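# Shelve each carton on its labelled rack board

## Task

Place each carton on the rack board printed on its label (A is the upper board, B the lower), resting flat on its bottom face and not stacked on another carton. The job fails if any carton drops or slides down by more than a few centimetres.

## Robot and tools

Robot: two UR-type arms, left_arm and right_arm. Each stands on its own carriage on a shared floor track that runs along y at x = 0. left_rail carries left_arm and is always the one on the +y side; right_rail carries right_arm. An arm base sits at x = 0, y = its carriage position_m, z = 0.04 m, facing +x. Each arm has a 140 mm two-finger gripper. The left gripper's fingers can fold: grip with the outer quarter of the pads, near the tips, and do not press the tips onto surfaces with the fingers open. The right gripper's fingers are rigid.

Frame: one scene frame fixed to the table. The table top is z = 0, +z is up, +x is the direction the arms face, and +y is to their left. The table starts at x = 0.17 m. Positions are in metres. end_effector_position is the point between the closed pads; the fingers point along the gripper's +z axis and close along its y axis.

execute_actions(actions, cameras): actions is a list holding at most one action; an empty list just reports the state. An action can have these keys:
- rows: 1 to 15 rows, each run for one control step of 1/30 s. A row is a single list of 18 numbers for both arms, each in [-1, 1], laid out as left_arm's 6 joint values (shoulder pan, shoulder lift, elbow, wrist 1, wrist 2, wrist 3), then left gripper position, force_limit and speed, then the same 9 numbers for right_arm.
- The joint values are offsets from the Joint targets as they stood when the action began, not from the previous row. They are scaled: 1.0 means 1.326 rad for pan and lift, and 1.989 rad for the elbow and the three wrists. Sending the same offset in a later call moves the arm further again. Send 0 to hold an arm.
- The gripper numbers are commands, not offsets. position runs from +1 (fully open, 140 mm) to about -0.8 (pads touching); -1 closes until something stops the fingers. force_limit runs from -1 to +1: about 14 N per pad at -1, 40 N at 0 and 58 N at +1 when closing slowly. speed runs from about 30 mm/s at -1 to 250 mm/s at +1, and a faster close grips harder. To leave a gripper unchanged, repeat its last three numbers.
- steps: 1 to 450 control steps, default 15, and at least one per row. After the last row the arms keep heading for that row's target.
- until: ends the action early. Conditions read only the rails, for example {"left_rail": {"position_status": ["!=", "moving"]}}, {"all": {"status": "ended"}} or {"any": {"status": "ended"}}. Comparisons are =, !=, <, <=, > and >=.
- left_rail / right_rail: position_m is an absolute carriage place in metres along y (left -0.8 to 1.5, right -1.5 to 0.8). speed_m_s is 0.01 to 1. acceleration_factor is 0.1 to 1, times 0.67 m/s2. {"stop": true} brakes the carriage. Keep the carriages at least 0.78 m apart. Send a drive, then wait for it with until, before you place a gripper at a scene point. A carriage drags its arm along unchanged.
- cameras: a list of names (cam_low, cam_left_wrist, cam_right_wrist); leave it out for all, or send [] for none.

move(target, speed, blend, stop_force, zero, blocking, cameras): drives all joints along a joint-space path. target uses the same 18-number layout and scaling as a row, and its joint values are offsets from the current Joint targets. It can be one row or a list of up to 15 rows; every row in a list counts from those same starting targets. speed is the top speed in rad/s of the joint with farthest to travel, 0.01 to 2 (default 0.5); keep it low near contact. blend is a corner radius in rad for lists. stop_force (4 to 80 N) ends an arm's path once its wrist sensor feels that much added push; use it for slow approaches, and leave it out when pulling away from a contact. zero (default true) re-zeroes the sensor before the move. blocking=false returns after 0.5 s; you must then call wait or stop before sending rows or another move. The result adds a move: line (done, off_target, moving, held or fault, with limits=held and the worst joint error if any).

wait(seconds 0 to 10) lets time run. stop brakes a running move. zoom_image(camera, region [x0, y0, x1, y1] in pixels, at most 504 by 504) gives a closer view. zero_wrist_force(arm) tares that arm's sensor. read_manual gives licence texts. finished_scene(scene 1 or 2) ends the scene for good.

Results: Joint positions, Joint velocities and Joint targets give one block per arm: rail (m) followed by the six joints (rad). Joint targets is what later offsets count from. Gripper object_status: 0 moving, 2 stopped while closing (something is held), 3 at the command or pads touching, 1 blocked while opening. position_measured is in counts: 3 is open, 139 is about 60 mm, 230 is closed. Wrist force and torque are given in the end-effector axes. Rail position_status values: moving, done, contact_stop, time_out, stopped, stopped_with_arm, stopped_for_other_arm, stopped_for_other_carriage. position_answer is taken or not_taken. A 'joint command not followed' line means the clearance check between the arms changed the command. Cameras are 672x504, with calibration given in the prompt.

Avoid: outside forces near 150 N or joint torque at the load limits (wrist about 28 to 31 N m), which stop the arm for 10 s. Also avoid clashes between the arms or carriages, dropping or releasing a carton while it moves, hard hits, cartons falling off the table, heavy loads held off-centre, and keeping arms stretched or straining, which overheats the motors. Check for status 2 before lifting a carton.

Each tool is called after ">>>" in YAML: its name, and indented under it one key for each argument.

## Session

>>> execute_actions:
  actions: []

Scene clock: 0.00 s.
left_arm: end_effector_position=(+0.3563, +0.7786, +0.5790) position_measured=3 object_status=3 end_effector_quat_wxyz=(+0.000, +0.000, +1.000, +0.000) | right_arm: end_effector_position=(+0.3563, -0.6214, +0.5790) position_measured=3 object_status=3 end_effector_quat_wxyz=(+0.000, +0.000, +1.000, +0.000)
Joint positions: left_arm=[0.7 -0.281 -2.157 1.821 -1.235 -1.571 -0.28] | right_arm=[-0.7 -0.28 -2.157 1.821 -1.235 -1.571 -0.28]
Joint velocities: within noise
Joint torques (N m): no reading
Wrist force (N): no reading
Wrist torque (N m): no reading
Wrist force, peak (N): no reading
Joint targets: left_arm=[0.700 -0.280 -2.157 1.821 -1.235 -1.571 -0.280] | right_arm=[-0.700 -0.281 -2.157 1.821 -1.235 -1.571 -0.280]
Tool commands: left_gripper/position=+1.0 left_gripper/force_limit=+1.0 left_gripper/speed=+1.0 right_gripper/position=+1.0 right_gripper/force_limit=+1.0 right_gripper/speed=+1.0
left_rail: position_m=0.700 position_status=done
right_rail: position_m=-0.700 position_status=done

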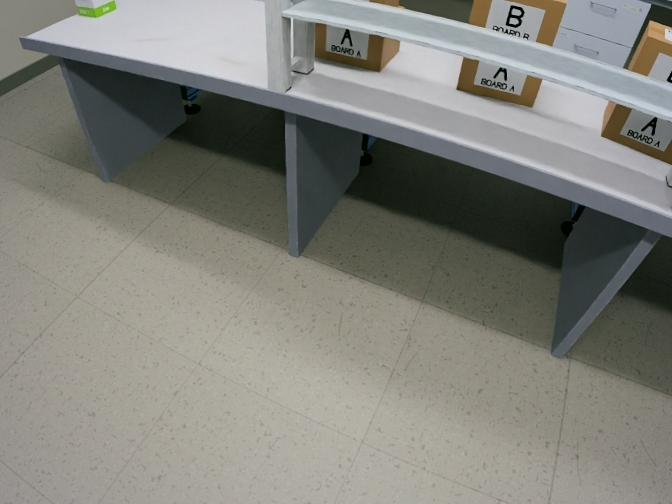

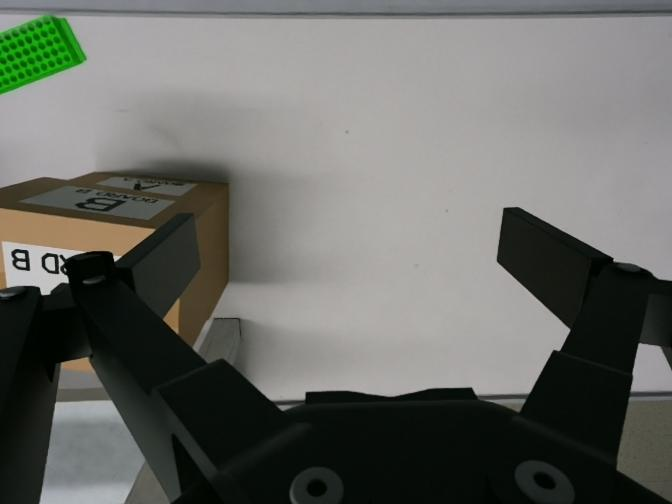

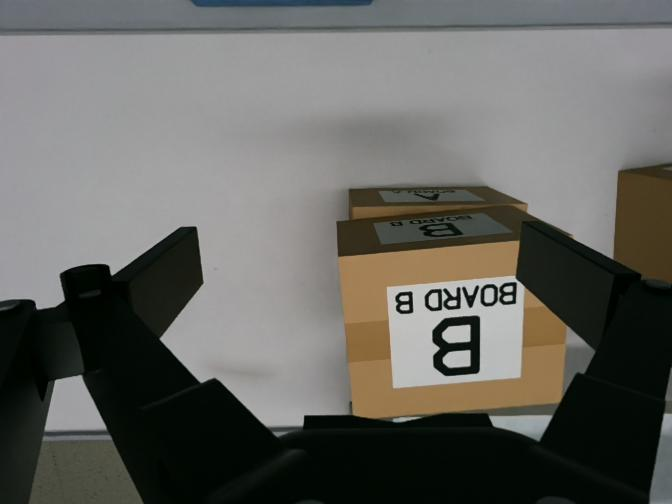

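>>> zoom_image:
  camera: "cam_low"
  region: [250, 0, 672, 220]

>>> zoom_image:
  camera: "cam_right_wrist"
  region: [300, 150, 672, 504]

>>> zoom_image:
  camera: "cam_left_wrist"
  region: [0, 150, 330, 504]

Scaled by 1.194.

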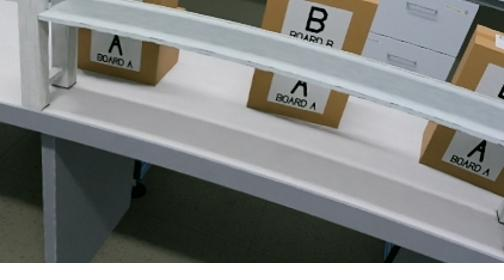

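Scaled by 1.355.

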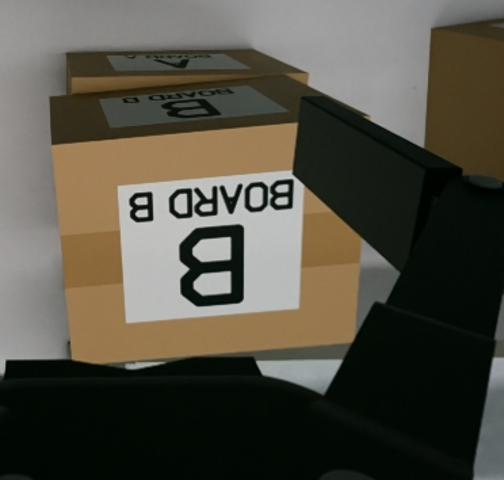

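Scaled by 1.424.

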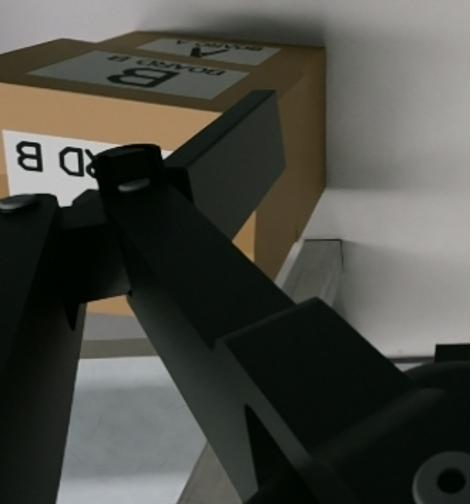

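>>> move:
  target: [0,-0.2,0,0.5,0,0,1,1,1,0,-0.2,0,0.5,0,0,1,1,1]
  speed: 1

Scene clock: 27.63 s.
left_arm: end_effector_position=(-0.0736, +0.9024, +0.6139) position_measured=3 object_status=3 end_effector_quat_wxyz=(-0.343, +0.000, +0.934, +0.099) | right_arm: end_effector_position=(-0.0736, -0.4976, +0.6139) position_measured=3 object_status=3 end_effector_quat_wxyz=(-0.343, +0.000, +0.934, +0.099)
Joint positions: left_arm=[0.7 -0.281 -2.422 1.821 -0.241 -1.571 -0.28] | right_arm=[-0.7 -0.28 -2.422 1.821 -0.241 -1.571 -0.28]
Joint velocities: within noise
Joint torques (N m): left_arm=[-2.64 10.63 -38.64 1.64 -0.04 -0.23] | right_arm=[-0.6 18.35 -32.6 1.56 0.53 0.53]
Wrist force (N): left_arm=[-0.2 0.0 -0.2] | right_arm=[-0.1 -0.2 -1.4]
Wrist torque (N m): left_arm=[-0.10 -0.02 0.11] | right_arm=[-0.04 -0.14 0.16]
Wrist force, peak (N): left_arm=[2.0 0.3 1.4] | right_arm=[1.9 0.8 0.3]
Joint targets: left_arm=[0.700 -0.280 -2.422 1.821 -0.241 -1.571 -0.280] | right_arm=[-0.700 -0.281 -2.422 1.821 -0.241 -1.571 -0.280]
left_rail: position_m=0.700 position_status=done
right_rail: position_m=-0.700 position_status=done
move: done
camera_calibration:
cam_left_wrist: T_world_to_cam=[[0.0808181, 0.977155, 0.196561, -0.987547], [0.936112, -0.00668927, -0.351639, 0.286996], [-0.342291, 0.212422, -0.915267, 0.527753], [0, 0, 0, 1]] pos_world=[-0.00820331, 0.8548, 0.778067]
cam_right_wrist: T_world_to_cam=[[0.0929275, 0.979343, 0.17959, 0.390864], [0.924015, -0.0176367, -0.381949, 0.295506], [-0.370891, 0.201437, -0.906566, 0.805533], [0, 0, 0, 1]] pos_world=[-0.0106086, -0.539843, 0.772942]

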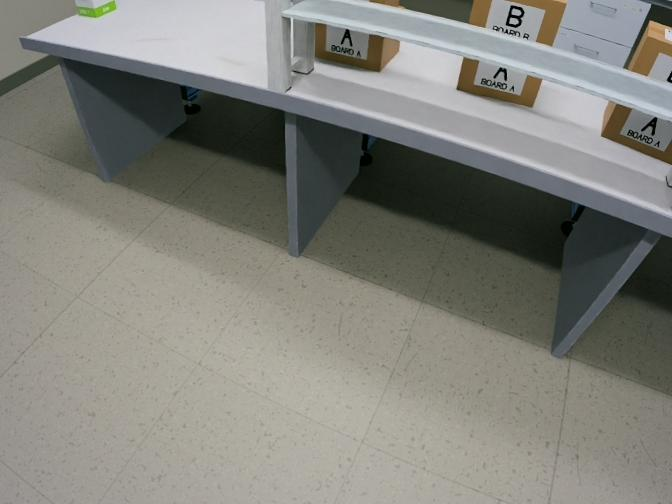

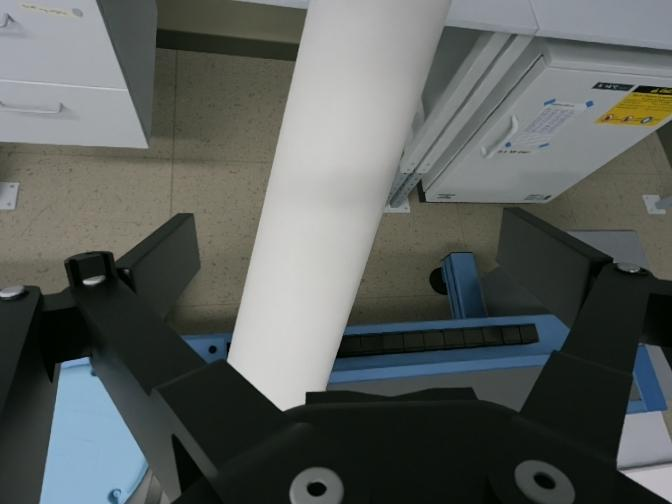

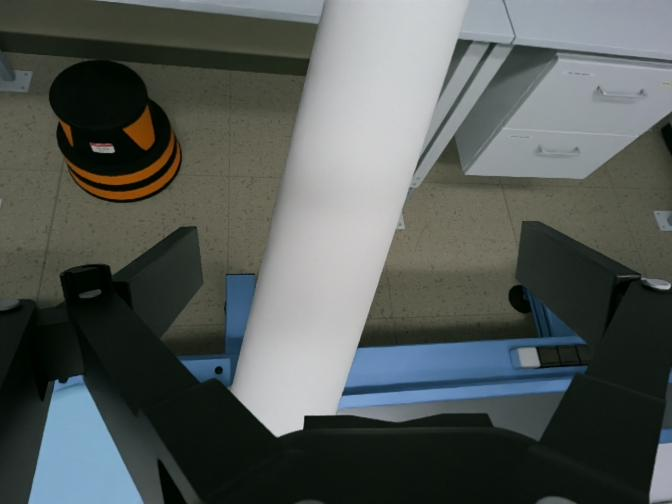

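>>> move:
  target: [0,0,0,-0.7,0,0,1,1,1,0,0,0,-0.7,0,0,1,1,1]
  speed: 1

Scene clock: 42.50 s.
left_arm: end_effector_position=(+0.3506, +0.7802, +0.7530) position_measured=3 object_status=3 end_effector_quat_wxyz=(+0.313, +0.000, +0.946, -0.090) | right_arm: end_effector_position=(+0.3506, -0.6198, +0.7530) position_measured=3 object_status=3 end_effector_quat_wxyz=(+0.313, +0.000, +0.946, -0.090)
Joint positions: left_arm=[0.7 -0.281 -2.422 1.821 -1.633 -1.571 -0.28] | right_arm=[-0.7 -0.28 -2.422 1.821 -1.633 -1.571 -0.28]
Joint velocities: within noise
Joint torques (N m): left_arm=[1.38 14.52 -41.62 -9.55 -0.23 -0.2] | right_arm=[-1.73 25.23 -34.68 -11.41 0.44 0.25]
Wrist force (N): left_arm=[0.1 1.2 0.0] | right_arm=[0.5 0.1 1.0]
Wrist torque (N m): left_arm=[0.29 0.09 -0.09] | right_arm=[-0.12 -0.03 -0.28]
Wrist force, peak (N): left_arm=[-1.4 0.0 -0.8] | right_arm=[-0.2 -0.2 -1.5]
Joint targets: left_arm=[0.700 -0.280 -2.422 1.821 -1.633 -1.571 -0.280] | right_arm=[-0.700 -0.281 -2.422 1.821 -1.633 -1.571 -0.280]
left_rail: position_m=0.700 position_status=done
right_rail: position_m=-0.700 position_status=done
move: done
camera_calibration:
cam_left_wrist: T_world_to_cam=[[0.0472714, 0.98682, -0.154764, -0.660985], [0.556709, 0.102615, 0.824346, -0.899817], [0.829362, -0.125126, -0.54452, 0.399709], [0, 0, 0, 1]] pos_world=[0.200679, 0.794622, 0.857113]
cam_right_wrist: T_world_to_cam=[[0.0667164, 0.986894, -0.146933, 0.705891], [0.580055, 0.0814568, 0.810494, -0.76142], [0.811841, -0.139302, -0.567018, 0.232133], [0, 0, 0, 1]] pos_world=[0.206116, -0.60228, 0.852469]

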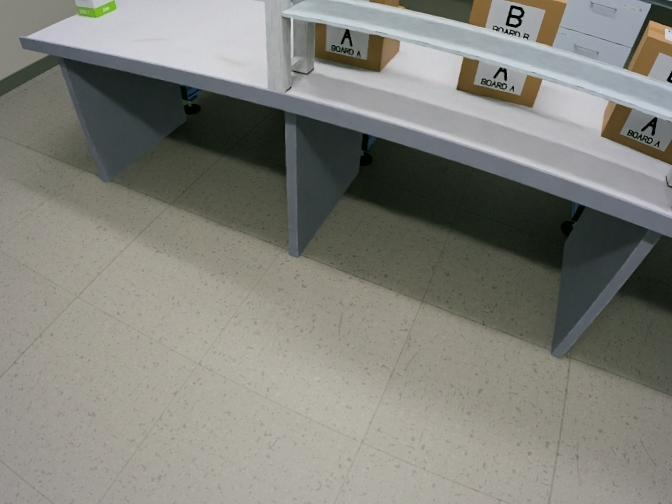

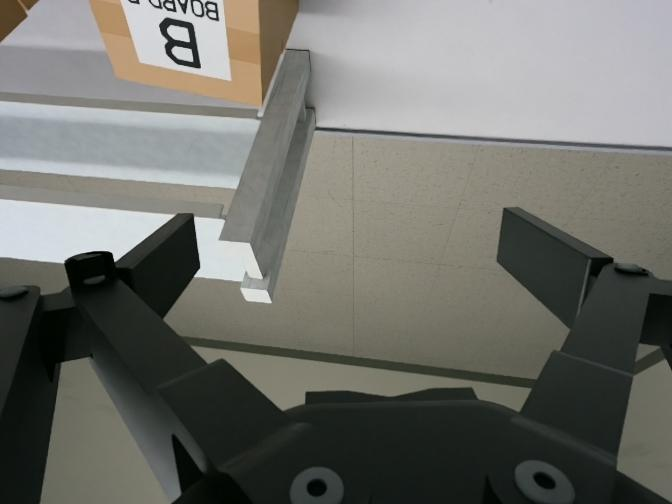

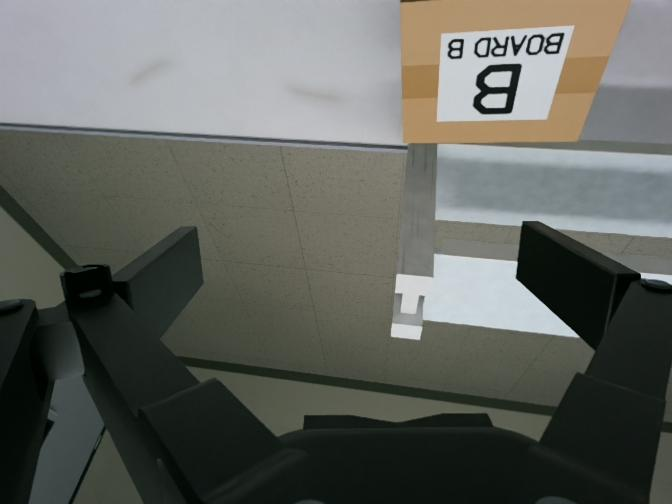

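>>> execute_actions:
  actions:
    - {"left_rail":{"position_m":0.42},"right_rail":{"position_m":-0.42},"rows":[[0,0,0,0.15,0,0,1,1,1,0,0,0,0.15,0,0,1,1,1]],"steps":90,"until":{"all":{"status":"ended"}}}

Scene clock: 51.80 s.
left_arm: end_effector_position=(+0.2827, +0.5199, +0.6723) position_measured=3 object_status=3 end_effector_quat_wxyz=(+0.174, +0.000, +0.983, -0.050) end_effector_velocity=(-0.001, -0.001, +0.000) end_effector_angular_velocity=(+0.000, -0.001, -0.001) | right_arm: end_effector_position=(+0.2827, -0.3203, +0.6723) position_measured=3 object_status=3 end_effector_quat_wxyz=(+0.174, +0.000, +0.983, -0.050) end_effector_velocity=(+0.000, +0.002, +0.000) end_effector_angular_velocity=(+0.000, +0.001, +0.001)
Joint positions: left_arm=[0.42 -0.281 -2.422 1.821 -1.334 -1.571 -0.28] | right_arm=[-0.42 -0.281 -2.422 1.821 -1.334 -1.571 -0.28]
Joint velocities: left_arm=[-0.001 -0.001 -0.002 0 0.002 0 0] | right_arm=[0.001 0.003 0 0 0.001 -0.001 0.001]
Joint torques (N m): left_arm=[-0.4 34.35 -42.31 -1.09 0.63 0] | right_arm=[-2.35 21 -46.7 -1.27 0.33 -0.03]
Wrist force (N): left_arm=[0.0 0.3 -0.1] | right_arm=[0.7 0.3 0.4]
Wrist torque (N m): left_arm=[0.10 0.05 -0.05] | right_arm=[0.00 -0.11 -0.15]
Wrist force, peak (N): left_arm=[-5.2 0.6 -5.0] | right_arm=[-4.8 -3.3 -3.1]
Joint targets: left_arm=[0.420 -0.280 -2.422 1.821 -1.334 -1.571 -0.280] | right_arm=[-0.420 -0.281 -2.422 1.821 -1.334 -1.571 -0.280]
left_rail: position_m=0.420 position_status=done
right_rail: position_m=-0.420 position_status=done
camera_calibration:
cam_left_wrist: T_world_to_cam=[[0.0132446, 0.996623, -0.0810396, -0.45841], [0.767901, 0.0417714, 0.639205, -0.672399], [0.640431, -0.0706964, -0.764755, 0.552629], [0, 0, 0, 1]] pos_world=[0.168486, 0.524018, 0.815277]
cam_right_wrist: T_world_to_cam=[[0.0341067, 0.996289, -0.0790284, 0.369629], [0.786158, 0.0220792, 0.617632, -0.628673], [0.617084, -0.0831942, -0.782487, 0.501037], [0, 0, 0, 1]] pos_world=[0.172447, -0.312693, 0.809554]

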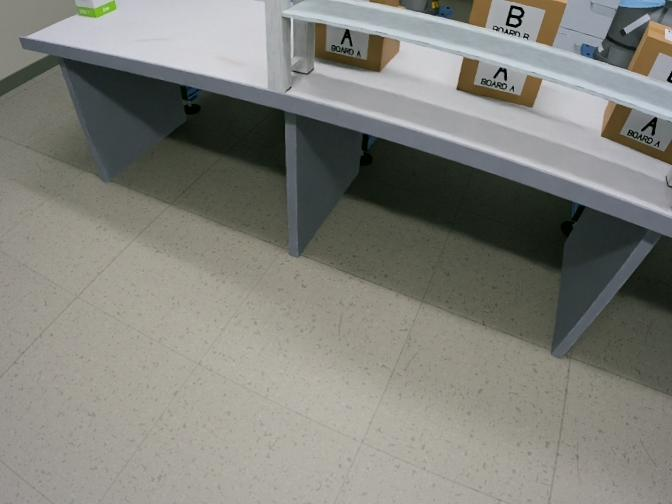

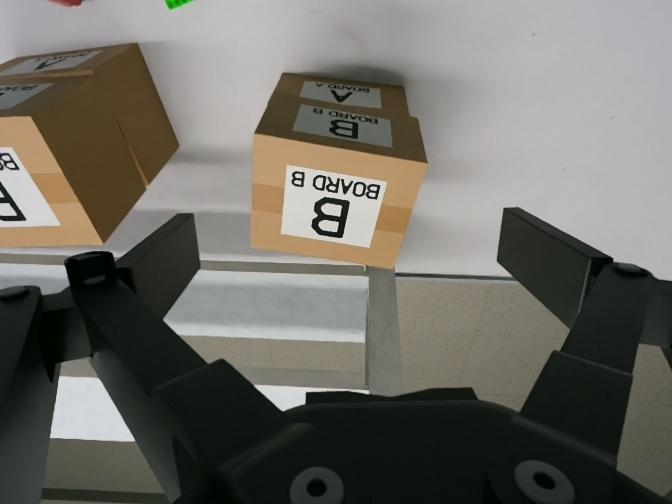

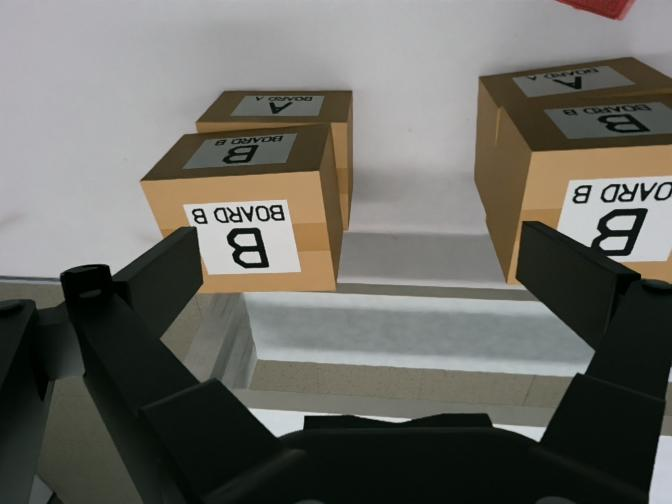

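>>> zoom_image:
  camera: "cam_left_wrist"
  region: [220, 40, 460, 290]

>>> zoom_image:
  camera: "cam_right_wrist"
  region: [130, 60, 380, 320]

>>> zoom_image:
  camera: "cam_right_wrist"
  region: [440, 40, 672, 300]

>>> zoom_image:
  camera: "cam_low"
  region: [430, 0, 672, 190]

Scaled by 2.016.

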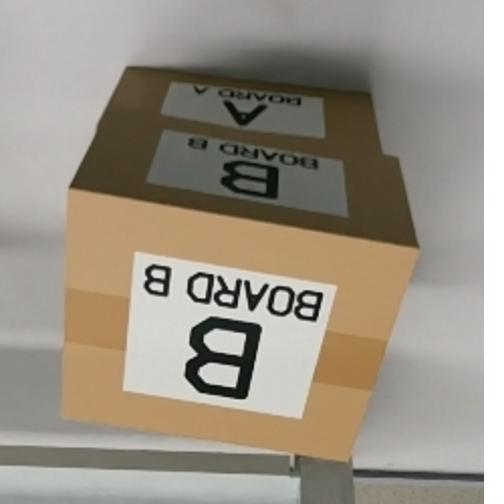

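Scaled by 1.938.

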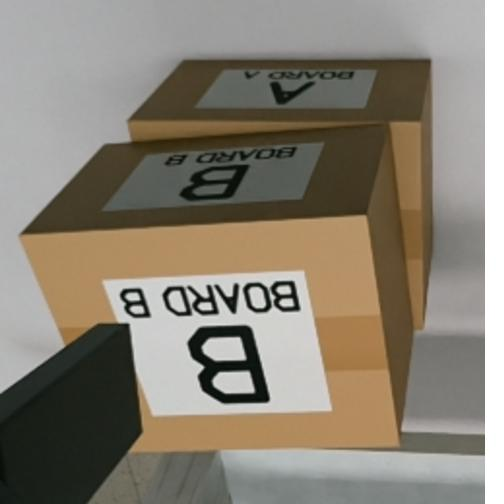

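Scaled by 1.938.

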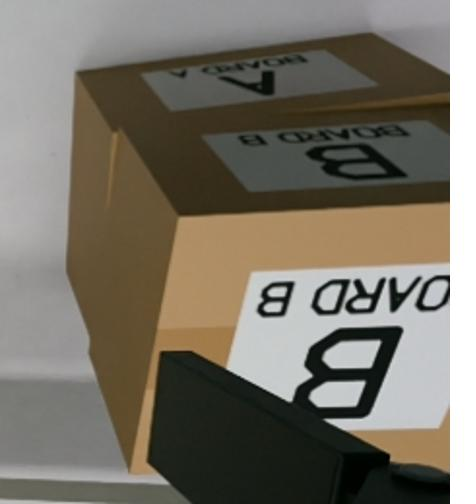

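Scaled by 2.083.

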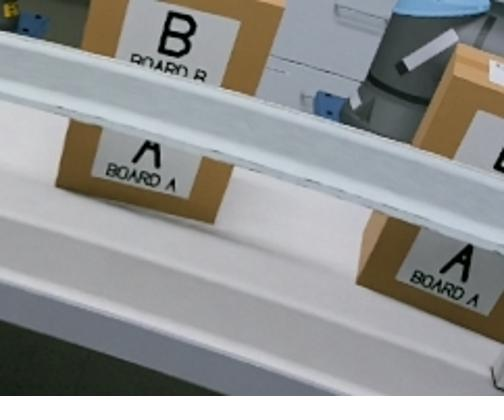

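>>> move:
  target: [0,0,0,-0.15,0,0,1,1,1,0,0,0,-0.15,0,0,1,1,1]
  speed: 1
  cameras: ["cam_left_wrist","cam_right_wrist"]

>>> zoom_image:
  camera: "cam_left_wrist"
  region: [0, 100, 420, 400]

>>> zoom_image:
  camera: "cam_right_wrist"
  region: [180, 100, 600, 420]

>>> move:
  target: [0,0.394,0,-0.35,0,0,1,1,1,0,0.394,0,-0.35,0,0,1,1,1]
  speed: 1
  cameras: ["cam_left_wrist","cam_right_wrist"]

>>> zoom_image:
  camera: "cam_left_wrist"
  region: [0, 0, 420, 400]

>>> zoom_image:
  camera: "cam_right_wrist"
  region: [180, 0, 600, 400]

Scene clock: 118.53 s.
left_arm: end_effector_position=(+0.3506, +0.5002, +0.7530) position_measured=3 object_status=3 end_effector_quat_wxyz=(+0.313, +0.000, +0.946, -0.090) | right_arm: end_effector_position=(+0.3506, -0.3398, +0.7530) position_measured=3 object_status=3 end_effector_quat_wxyz=(+0.313, +0.000, +0.946, -0.090)
Joint positions: left_arm=[0.42 -0.281 -2.422 1.821 -1.633 -1.571 -0.28] | right_arm=[-0.42 -0.281 -2.422 1.821 -1.633 -1.571 -0.28]
Joint velocities: within noise
Joint torques (N m): left_arm=[-1.26 45.82 -54.02 -10.05 0.47 -0.64] | right_arm=[-1.03 15.75 -40.18 -10.58 0.66 -0.18]
Wrist force (N): left_arm=[0.0 0.8 -0.3] | right_arm=[0.6 0.2 0.8]
Wrist torque (N m): left_arm=[0.20 0.11 -0.09] | right_arm=[-0.10 -0.06 -0.28]
Wrist force, peak (N): left_arm=[1.2 0.9 0.9] | right_arm=[1.5 0.5 1.4]
Joint targets: left_arm=[0.420 -0.280 -2.422 1.821 -1.633 -1.571 -0.280] | right_arm=[-0.420 -0.281 -2.422 1.821 -1.633 -1.571 -0.280]
left_rail: position_m=0.420 position_status=done
right_rail: position_m=-0.420 position_status=done
move: done
camera_calibration:
cam_left_wrist: T_world_to_cam=[[0.0472698, 0.98682, -0.154762, -0.384669], [0.556716, 0.102613, 0.824341, -0.871081], [0.829357, -0.125125, -0.544528, 0.364669], [0, 0, 0, 1]] pos_world=[0.200687, 0.514613, 0.857108]
cam_right_wrist: T_world_to_cam=[[0.0667165, 0.986894, -0.146933, 0.429558], [0.580056, 0.0814564, 0.810494, -0.784232], [0.81184, -0.139303, -0.567019, 0.271134], [0, 0, 0, 1]] pos_world=[0.206122, -0.322277, 0.852469]
Images, in order (width x height): cam_left_wrist 672x504, cam_right_wrist 672x504.

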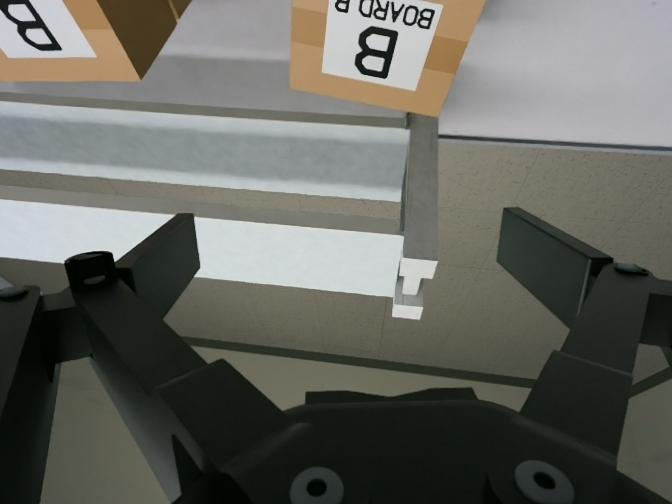

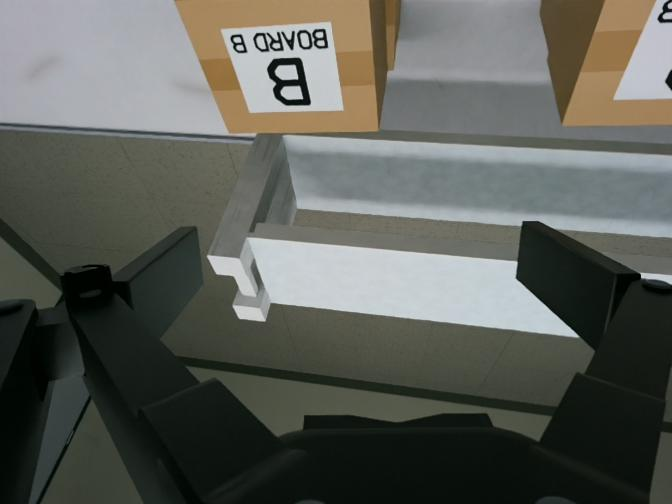

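Scaled by 1.200.

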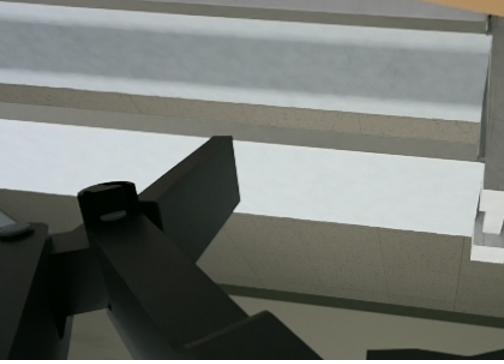

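Scaled by 1.200.

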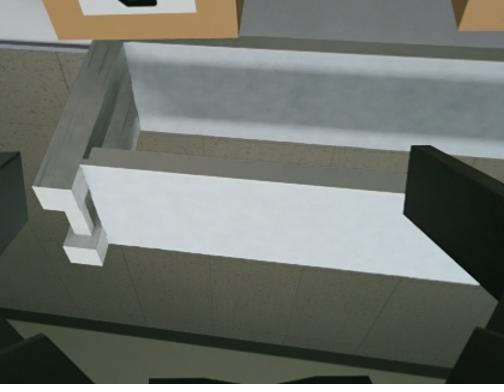

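Scene clock: 119.97 s.
left_arm: end_effector_position=(+0.7256, +0.3922, +0.7064) position_measured=3 object_status=3 end_effector_quat_wxyz=(+0.390, +0.000, +0.914, -0.112) | right_arm: end_effector_position=(+0.7256, -0.4478, +0.7064) position_measured=3 object_status=3 end_effector_quat_wxyz=(+0.390, +0.000, +0.914, -0.112)
Joint positions: left_arm=[0.42 -0.281 -1.9 1.821 -2.329 -1.571 -0.28] | right_arm=[-0.42 -0.281 -1.9 1.821 -2.329 -1.571 -0.28]
Joint velocities: within noise
Joint torques (N m): left_arm=[2.37 -1.5 -46.23 -10.06 0.43 -0.23] | right_arm=[-1.84 -12.55 -46.63 -11.4 0.62 -0.22]
Wrist force (N): left_arm=[0.2 0.6 -0.3] | right_arm=[1.0 0.1 1.2]
Wrist torque (N m): left_arm=[0.15 0.06 -0.11] | right_arm=[-0.21 -0.17 -0.31]
Wrist force, peak (N): left_arm=[3.4 1.9 -2.7] | right_arm=[-0.8 0.1 5.2]
Joint targets: left_arm=[0.420 -0.280 -1.900 1.821 -2.329 -1.571 -0.280] | right_arm=[-0.420 -0.281 -1.900 1.821 -2.329 -1.571 -0.280]
left_rail: position_m=0.420 position_status=done
right_rail: position_m=-0.420 position_status=done
move: done
camera_calibration:
cam_left_wrist: T_world_to_cam=[[0.0763053, 0.978455, -0.19184, -0.294579], [0.412302, 0.144218, 0.89956, -0.995038], [0.907846, -0.147737, -0.392415, -0.140817], [0, 0, 0, 1]] pos_world=[0.560574, 0.410931, 0.783325]
cam_right_wrist: T_world_to_cam=[[0.0941721, 0.978984, -0.180891, 0.504841], [0.437571, 0.122506, 0.8908, -0.890136], [0.894239, -0.163041, -0.416838, -0.25135], [0, 0, 0, 1]] pos_world=[0.566722, -0.426165, 0.779482]
Images, in order (width x height): cam_left_wrist 672x504, cam_right_wrist 672x504.

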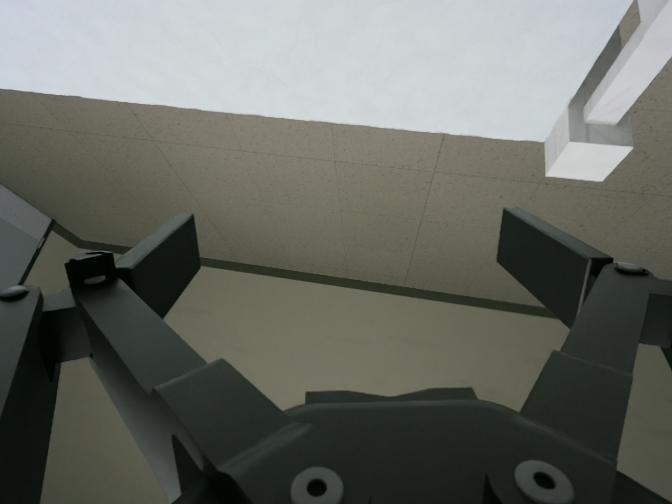

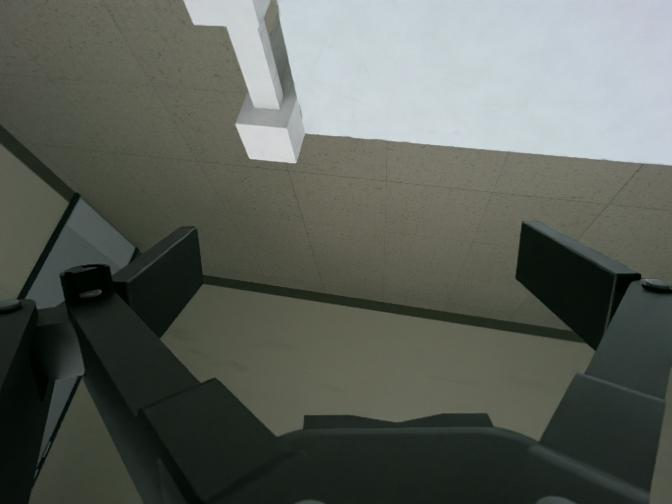

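Scaled by 1.200.

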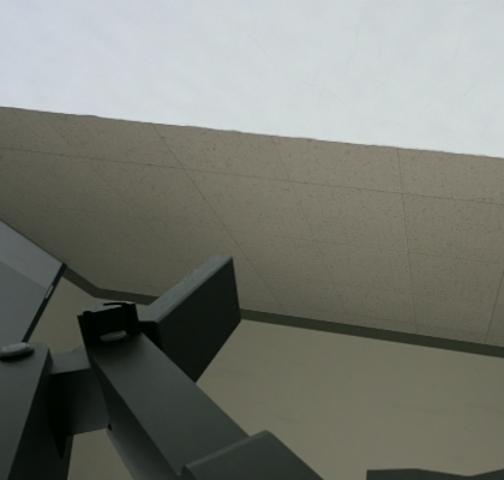

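Scaled by 1.200.

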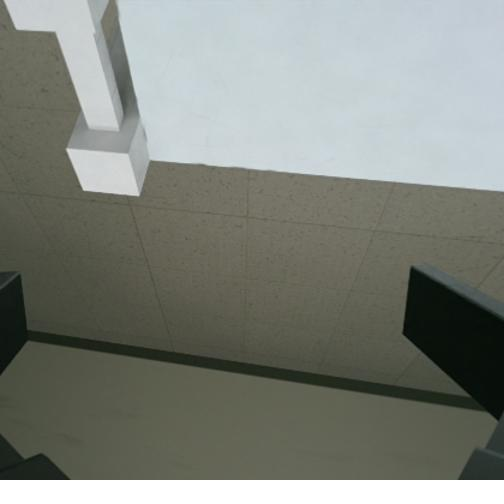

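>>> move:
  target: [-0.543,-0.302,0,0.417,0,0,-1,-1,-1,0.664,-0.302,0,0.417,0,0,-1,-1,-1]
  speed: 0.8
  cameras: []

>>> execute_actions:
  actions:
    - {"left_rail":{"position_m":1.14},"right_rail":{"position_m":-0.16},"steps":150,"until":{"all":{"status":"ended"}}}
  cameras: ["cam_left_wrist","cam_right_wrist"]

Scene clock: 295.13 s.
left_arm: end_effector_position=(+0.3324, +0.2244, +0.6759) position_measured=230 object_status=3 end_effector_quat_wxyz=(+0.162, +0.345, +0.917, -0.121) | right_arm: end_effector_position=(+0.1857, -0.0820, +0.6759) position_measured=230 object_status=3 end_effector_quat_wxyz=(+0.200, -0.417, +0.886, +0.032)
Joint positions: left_arm=[0.42 -1 -2.3 1.821 -1.5 -1.571 -0.281] | right_arm=[-0.42 0.6 -2.3 1.821 -1.5 -1.571 -0.28]
Joint velocities: within noise
Joint torques (N m): left_arm=[-14.08 -4.71 -58.84 -1.53 0.51 -0.41] | right_arm=[11.35 6.2 -34.61 -1.58 0.67 -0.4]
Wrist force (N): left_arm=[0.1 0.8 0.0] | right_arm=[0.4 -0.1 0.9]
Wrist torque (N m): left_arm=[0.20 0.07 -0.07] | right_arm=[-0.13 -0.07 -0.21]
Wrist force, peak (N): left_arm=[-1.1 3.3 1.1] | right_arm=[-0.1 -3.2 3.9]
Joint targets: left_arm=[0.420 -1.000 -2.300 1.821 -1.500 -1.571 -0.280] | right_arm=[-0.420 0.600 -2.300 1.821 -1.500 -1.571 -0.280]
left_rail: position_m=0.420 position_status=done
right_rail: position_m=-0.420 position_status=done
move: done
No camera images: "cameras" was empty.

Scene clock: 297.50 s.
left_arm: end_effector_position=(+0.3324, +0.9444, +0.6760) position_measured=230 object_status=3 end_effector_quat_wxyz=(+0.162, +0.345, +0.917, -0.121) end_effector_velocity=(+0.000, +0.001, +0.000) end_effector_angular_velocity=(+0.001, +0.000, +0.000) | right_arm: end_effector_position=(+0.1857, +0.1780, +0.6759) position_measured=230 object_status=3 end_effector_quat_wxyz=(+0.200, -0.417, +0.886, +0.032)
Joint positions: left_arm=[1.14 -1 -2.3 1.821 -1.5 -1.571 -0.281] | right_arm=[-0.16 0.6 -2.3 1.821 -1.5 -1.571 -0.28]
Joint velocities: left_arm=[0.001 0 0.001 -0.001 0.001 0 0] | right_arm=[within noise]
Joint torques (N m): left_arm=[-4.04 21.69 -57.74 -1.61 0.56 -0.2] | right_arm=[-7.78 26.61 -38.42 -1.83 0.34 -0.24]
Wrist force (N): left_arm=[-0.3 0.6 -0.1] | right_arm=[0.2 -0.3 1.1]
Wrist torque (N m): left_arm=[0.17 0.16 -0.07] | right_arm=[-0.17 -0.01 -0.21]
Wrist force, peak (N): left_arm=[0.8 2.1 -0.7] | right_arm=[1.6 -1.0 0.3]
Joint targets: left_arm=[1.140 -1.000 -2.300 1.821 -1.500 -1.571 -0.280] | right_arm=[-0.160 0.600 -2.300 1.821 -1.500 -1.571 -0.280]
Tool commands: left_gripper/position=-1.0 left_gripper/force_limit=-1.0 left_gripper/speed=-1.0 right_gripper/position=-1.0 right_gripper/force_limit=-1.0 right_gripper/speed=-1.0
left_rail: position_m=1.140 position_status=done
right_rail: position_m=-0.160 position_status=done
camera_calibration:
cam_left_wrist: T_world_to_cam=[[0.66906, 0.737453, -0.0923117, -0.847391], [0.589656, -0.451111, 0.669928, -0.226641], [0.452398, -0.502654, -0.736665, 1.00506], [0, 0, 0, 1]] pos_world=[0.24591, 1.02787, 0.813999]
cam_right_wrist: T_world_to_cam=[[-0.743368, 0.662878, -0.0894284, 0.087507], [0.461135, 0.604732, 0.649349, -0.630413], [0.484519, 0.441467, -0.755214, 0.518004], [0, 0, 0, 1]] pos_world=[0.104772, 0.0945427, 0.808387]
Images, in order (width x height): cam_left_wrist 672x504, cam_right_wrist 672x504.

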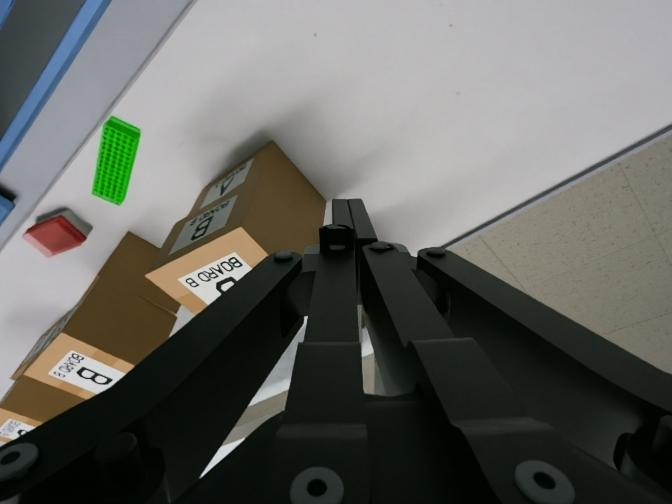

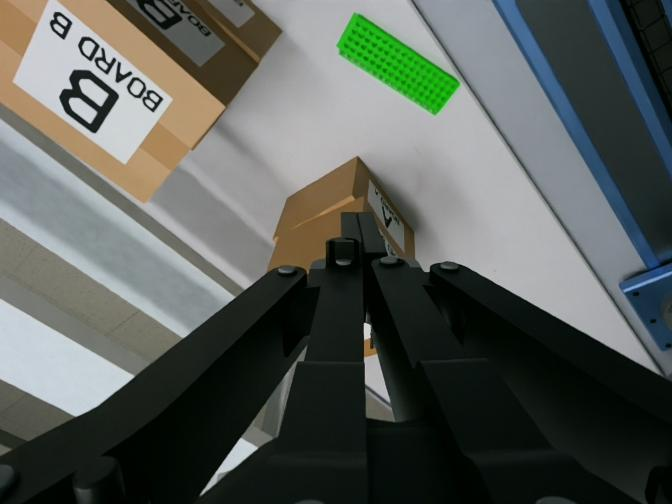

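>>> move:
  target: [-0.763,0.432,0.1866,0.5204,0.656,-0.649,-1,-1,-1,0.4665,0.432,0.1866,0.5204,-1,0.931,-1,-1,-1]
  speed: 0.8
  cameras: ["cam_left_wrist","cam_right_wrist"]

Scene clock: 319.80 s.
left_arm: end_effector_position=(+0.3155, +0.6308, +0.4499) position_measured=230 object_status=3 end_effector_quat_wxyz=(+0.542, +0.542, +0.455, +0.454) | right_arm: end_effector_position=(+0.3199, +0.3122, +0.4499) position_measured=230 object_status=3 end_effector_quat_wxyz=(+0.516, -0.516, +0.483, -0.483)
Joint positions: left_arm=[1.14 -2.012 -1.727 2.192 -0.465 -0.266 -1.571] | right_arm=[-0.16 1.218 -1.727 2.192 -0.465 -3.559 1.571]
Joint velocities: within noise
Joint torques (N m): left_arm=[-14.31 -9.95 -33.33 4.41 2.51 -2.5] | right_arm=[11.89 -18.5 -30.02 2.41 -2.97 3.35]
Wrist force (N): left_arm=[0.1 0.1 -0.2] | right_arm=[0.0 2.2 0.6]
Wrist torque (N m): left_arm=[0.10 0.10 -0.30] | right_arm=[-0.25 -0.14 -0.35]
Wrist force, peak (N): left_arm=[0.4 1.9 -2.7] | right_arm=[-1.0 3.5 -0.4]
Joint targets: left_arm=[1.140 -2.012 -1.727 2.192 -0.465 -0.266 -1.571] | right_arm=[-0.160 1.218 -1.727 2.192 -0.465 -3.559 1.571]
left_rail: position_m=1.140 position_status=done
right_rail: position_m=-0.160 position_status=done
move: done
camera_calibration:
cam_left_wrist: T_world_to_cam=[[-0.0181845, 0.00136001, 0.999834, -0.435987], [-0.496546, -0.867975, -0.00785029, 0.703898], [0.86782, -0.496606, 0.016459, 0.214827], [0, 0, 0, 1]] pos_world=[0.155158, 0.718243, 0.437905]
cam_right_wrist: T_world_to_cam=[[-0.0142578, 0.0215227, -0.999667, 0.454634], [-0.370975, 0.928299, 0.0252773, -0.180756], [0.928533, 0.371212, -0.00525109, -0.234468], [0, 0, 0, 1]] pos_world=[0.157138, 0.245048, 0.45782]
Images, in order (width x height): cam_left_wrist 672x504, cam_right_wrist 672x504.

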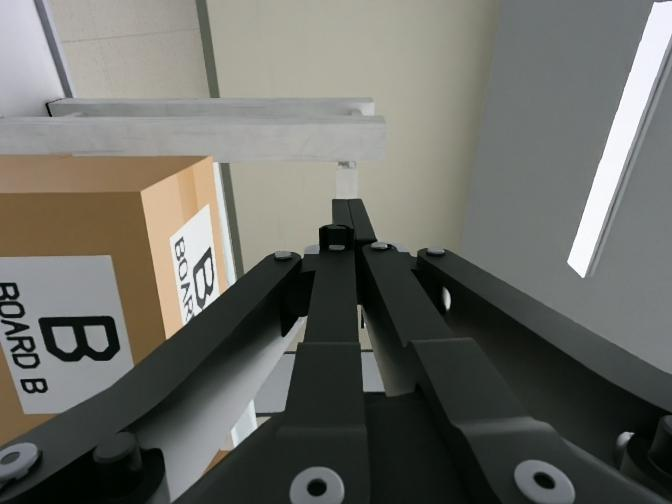

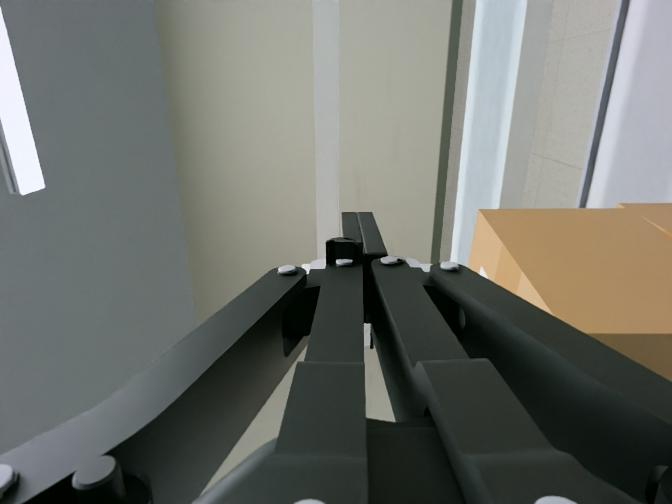

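>>> execute_actions:
  actions:
    - {"left_rail":{"position_m":1.20},"steps":60,"until":{"all":{"status":"ended"}}}
  cameras: []

>>> move:
  target: [0.3106,0.2431,0.0503,-0.2123,0.2549,0,-1,-1,-1,-0.1576,0.2634,0.0326,-0.2082,-0.0575,0,-1,-1,-1]
  speed: 0.3
  cameras: ["cam_left_wrist","cam_right_wrist"]

Scene clock: 370.83 s.
left_arm: end_effector_position=(+0.3154, +0.6905, +0.4499) position_measured=230 object_status=3 end_effector_quat_wxyz=(+0.542, +0.542, +0.454, +0.454) | right_arm: end_effector_position=(+0.3198, +0.3123, +0.4499) position_measured=230 object_status=3 end_effector_quat_wxyz=(+0.516, -0.516, +0.483, -0.483)
Joint positions: left_arm=[1.2 -2.012 -1.727 2.192 -0.465 -0.266 -1.571] | right_arm=[-0.16 1.218 -1.727 2.192 -0.465 -3.559 1.571]
Joint velocities: within noise
Joint torques (N m): left_arm=[-3.16 -29.31 -37.62 2.54 1.1 -2.84] | right_arm=[10.8 -19.05 -35.77 1.4 -2.68 2.6]
Wrist force (N): left_arm=[0.1 0.2 0.2] | right_arm=[0.1 2.1 0.6]
Wrist torque (N m): left_arm=[0.12 0.12 -0.30] | right_arm=[-0.26 -0.15 -0.35]
Wrist force, peak (N): left_arm=[-2.2 0.1 0.6] | right_arm=[0.2 2.5 0.9]
Joint targets: left_arm=[1.200 -2.012 -1.727 2.192 -0.465 -0.266 -1.571] | right_arm=[-0.160 1.218 -1.727 2.192 -0.465 -3.559 1.571]
Tool commands: left_gripper/position=-1.0 left_gripper/force_limit=-1.0 left_gripper/speed=-1.0 right_gripper/position=-1.0 right_gripper/force_limit=-1.0 right_gripper/speed=-1.0
left_rail: position_m=1.200 position_status=done
right_rail: position_m=-0.160 position_status=done
No camera images: "cameras" was empty.

Scene clock: 373.07 s.
left_arm: end_effector_position=(+0.4887, +0.6421, +0.2621) position_measured=230 object_status=3 end_effector_quat_wxyz=(+0.563, +0.563, +0.428, +0.428) | right_arm: end_effector_position=(+0.4496, +0.3308, +0.2622) position_measured=230 object_status=3 end_effector_quat_wxyz=(+0.493, -0.493, +0.507, -0.507)
Joint positions: left_arm=[1.2 -1.6 -1.405 2.292 -0.887 0.24 -1.571] | right_arm=[-0.16 1.009 -1.378 2.257 -0.878 -3.674 1.571]
Joint velocities: within noise
Joint torques (N m): left_arm=[10.55 -25.81 -20.85 -3.83 2.18 -2.33] | right_arm=[-13.51 -37.47 -19.62 -5.09 -3.05 2.61]
Wrist force (N): left_arm=[0.1 -0.2 0.1] | right_arm=[-0.1 1.9 1.2]
Wrist torque (N m): left_arm=[0.02 0.09 -0.30] | right_arm=[-0.28 -0.12 -0.31]
Wrist force, peak (N): left_arm=[2.0 1.1 -0.2] | right_arm=[-0.3 3.1 2.0]
Joint targets: left_arm=[1.200 -1.600 -1.405 2.292 -0.887 0.241 -1.571] | right_arm=[-0.160 1.009 -1.378 2.257 -0.879 -3.674 1.571]
left_rail: position_m=1.200 position_status=done
right_rail: position_m=-0.160 position_status=done
move: done
camera_calibration:
cam_left_wrist: T_world_to_cam=[[-0.0179771, 0.0029042, 0.999834, -0.246165], [-0.576886, -0.816786, -0.00799992, 0.8046], [0.816627, -0.576934, 0.0163588, 0.149874], [0, 0, 0, 1]] pos_world=[0.337346, 0.744368, 0.25011]
cam_right_wrist: T_world_to_cam=[[-0.0122441, 0.0227915, -0.999665, 0.267065], [-0.281905, 0.959108, 0.0253197, -0.195428], [0.959364, 0.282121, -0.00531836, -0.347208], [0, 0, 0, 1]] pos_world=[0.281277, 0.279304, 0.270077]
Images, in order (width x height): cam_left_wrist 672x504, cam_right_wrist 672x504.

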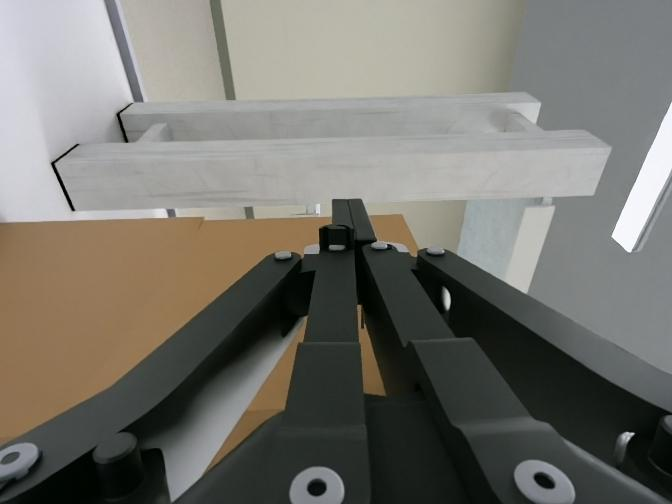

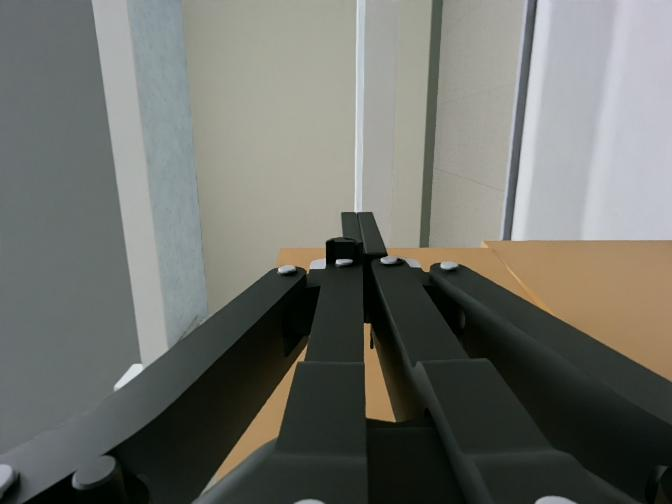

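>>> zero_wrist_force:
  arm: "left_arm"

>>> zero_wrist_force:
  arm: "right_arm"

>>> execute_actions:
  actions:
    - {"left_rail":{"position_m":1.18,"speed_m_s":0.02},"right_rail":{"position_m":-0.14,"speed_m_s":0.02},"steps":120,"until":{"all":{"status":"ended"}}}
  cameras: ["cam_left_wrist","cam_right_wrist"]

Wrist force sensor zeroed.

Wrist force sensor zeroed.

Scene clock: 383.83 s.
left_arm: end_effector_position=(+0.4887, +0.6220, +0.2620) position_measured=230 object_status=3 end_effector_quat_wxyz=(+0.563, +0.563, +0.428, +0.428) | right_arm: end_effector_position=(+0.4497, +0.3509, +0.2621) position_measured=230 object_status=3 end_effector_quat_wxyz=(+0.493, -0.493, +0.507, -0.507)
Joint positions: left_arm=[1.18 -1.6 -1.405 2.292 -0.887 0.241 -1.571] | right_arm=[-0.14 1.009 -1.378 2.257 -0.879 -3.674 1.571]
Joint velocities: within noise
Joint torques (N m): left_arm=[7.53 -29.68 -25.4 -1.62 2 -2.94] | right_arm=[-14.12 -41.86 -26.77 -3.3 -2.57 2.66]
Wrist force (N, zeroed by zero_wrist_force): left_arm=[0.1 0.0 -0.5] | right_arm=[-0.2 0.2 0.0]
Wrist torque (N m, zeroed by zero_wrist_force): left_arm=[-0.01 -0.01 0.00] | right_arm=[0.04 0.05 0.00]
Wrist force, peak (N, zeroed by zero_wrist_force): left_arm=[-0.8 -0.1 -0.1] | right_arm=[-0.7 -0.2 -0.2]
Joint targets: left_arm=[1.180 -1.600 -1.405 2.292 -0.887 0.241 -1.571] | right_arm=[-0.140 1.009 -1.378 2.257 -0.879 -3.674 1.571]
Tool commands: left_gripper/position=-1.0 left_gripper/force_limit=-1.0 left_gripper/speed=-1.0 right_gripper/position=-1.0 right_gripper/force_limit=-1.0 right_gripper/speed=-1.0
left_rail: position_m=1.180 speed_m_s=0.02 position_status=done
right_rail: position_m=-0.140 speed_m_s=0.02 position_status=done
camera_calibration:
cam_left_wrist: T_world_to_cam=[[-0.0179781, 0.00286575, 0.999834, -0.245986], [-0.57691, -0.816768, -0.0080324, 0.788256], [0.81661, -0.576959, 0.0163372, 0.138258], [0, 0, 0, 1]] pos_world=[0.337428, 0.724296, 0.250018]
cam_right_wrist: T_world_to_cam=[[-0.012263, 0.0227604, -0.999666, 0.266527], [-0.281859, 0.959122, 0.0252949, -0.214657], [0.959377, 0.282075, -0.00534655, -0.352895], [0, 0, 0, 1]] pos_world=[0.281325, 0.299358, 0.269981]
Images, in order (width x height): cam_left_wrist 672x504, cam_right_wrist 672x504.

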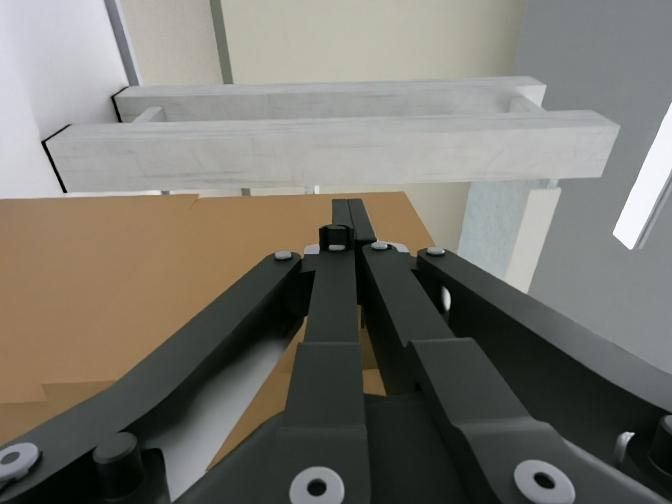

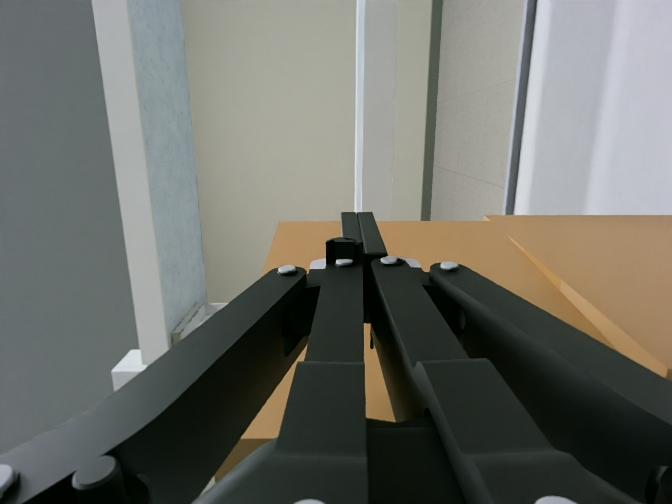

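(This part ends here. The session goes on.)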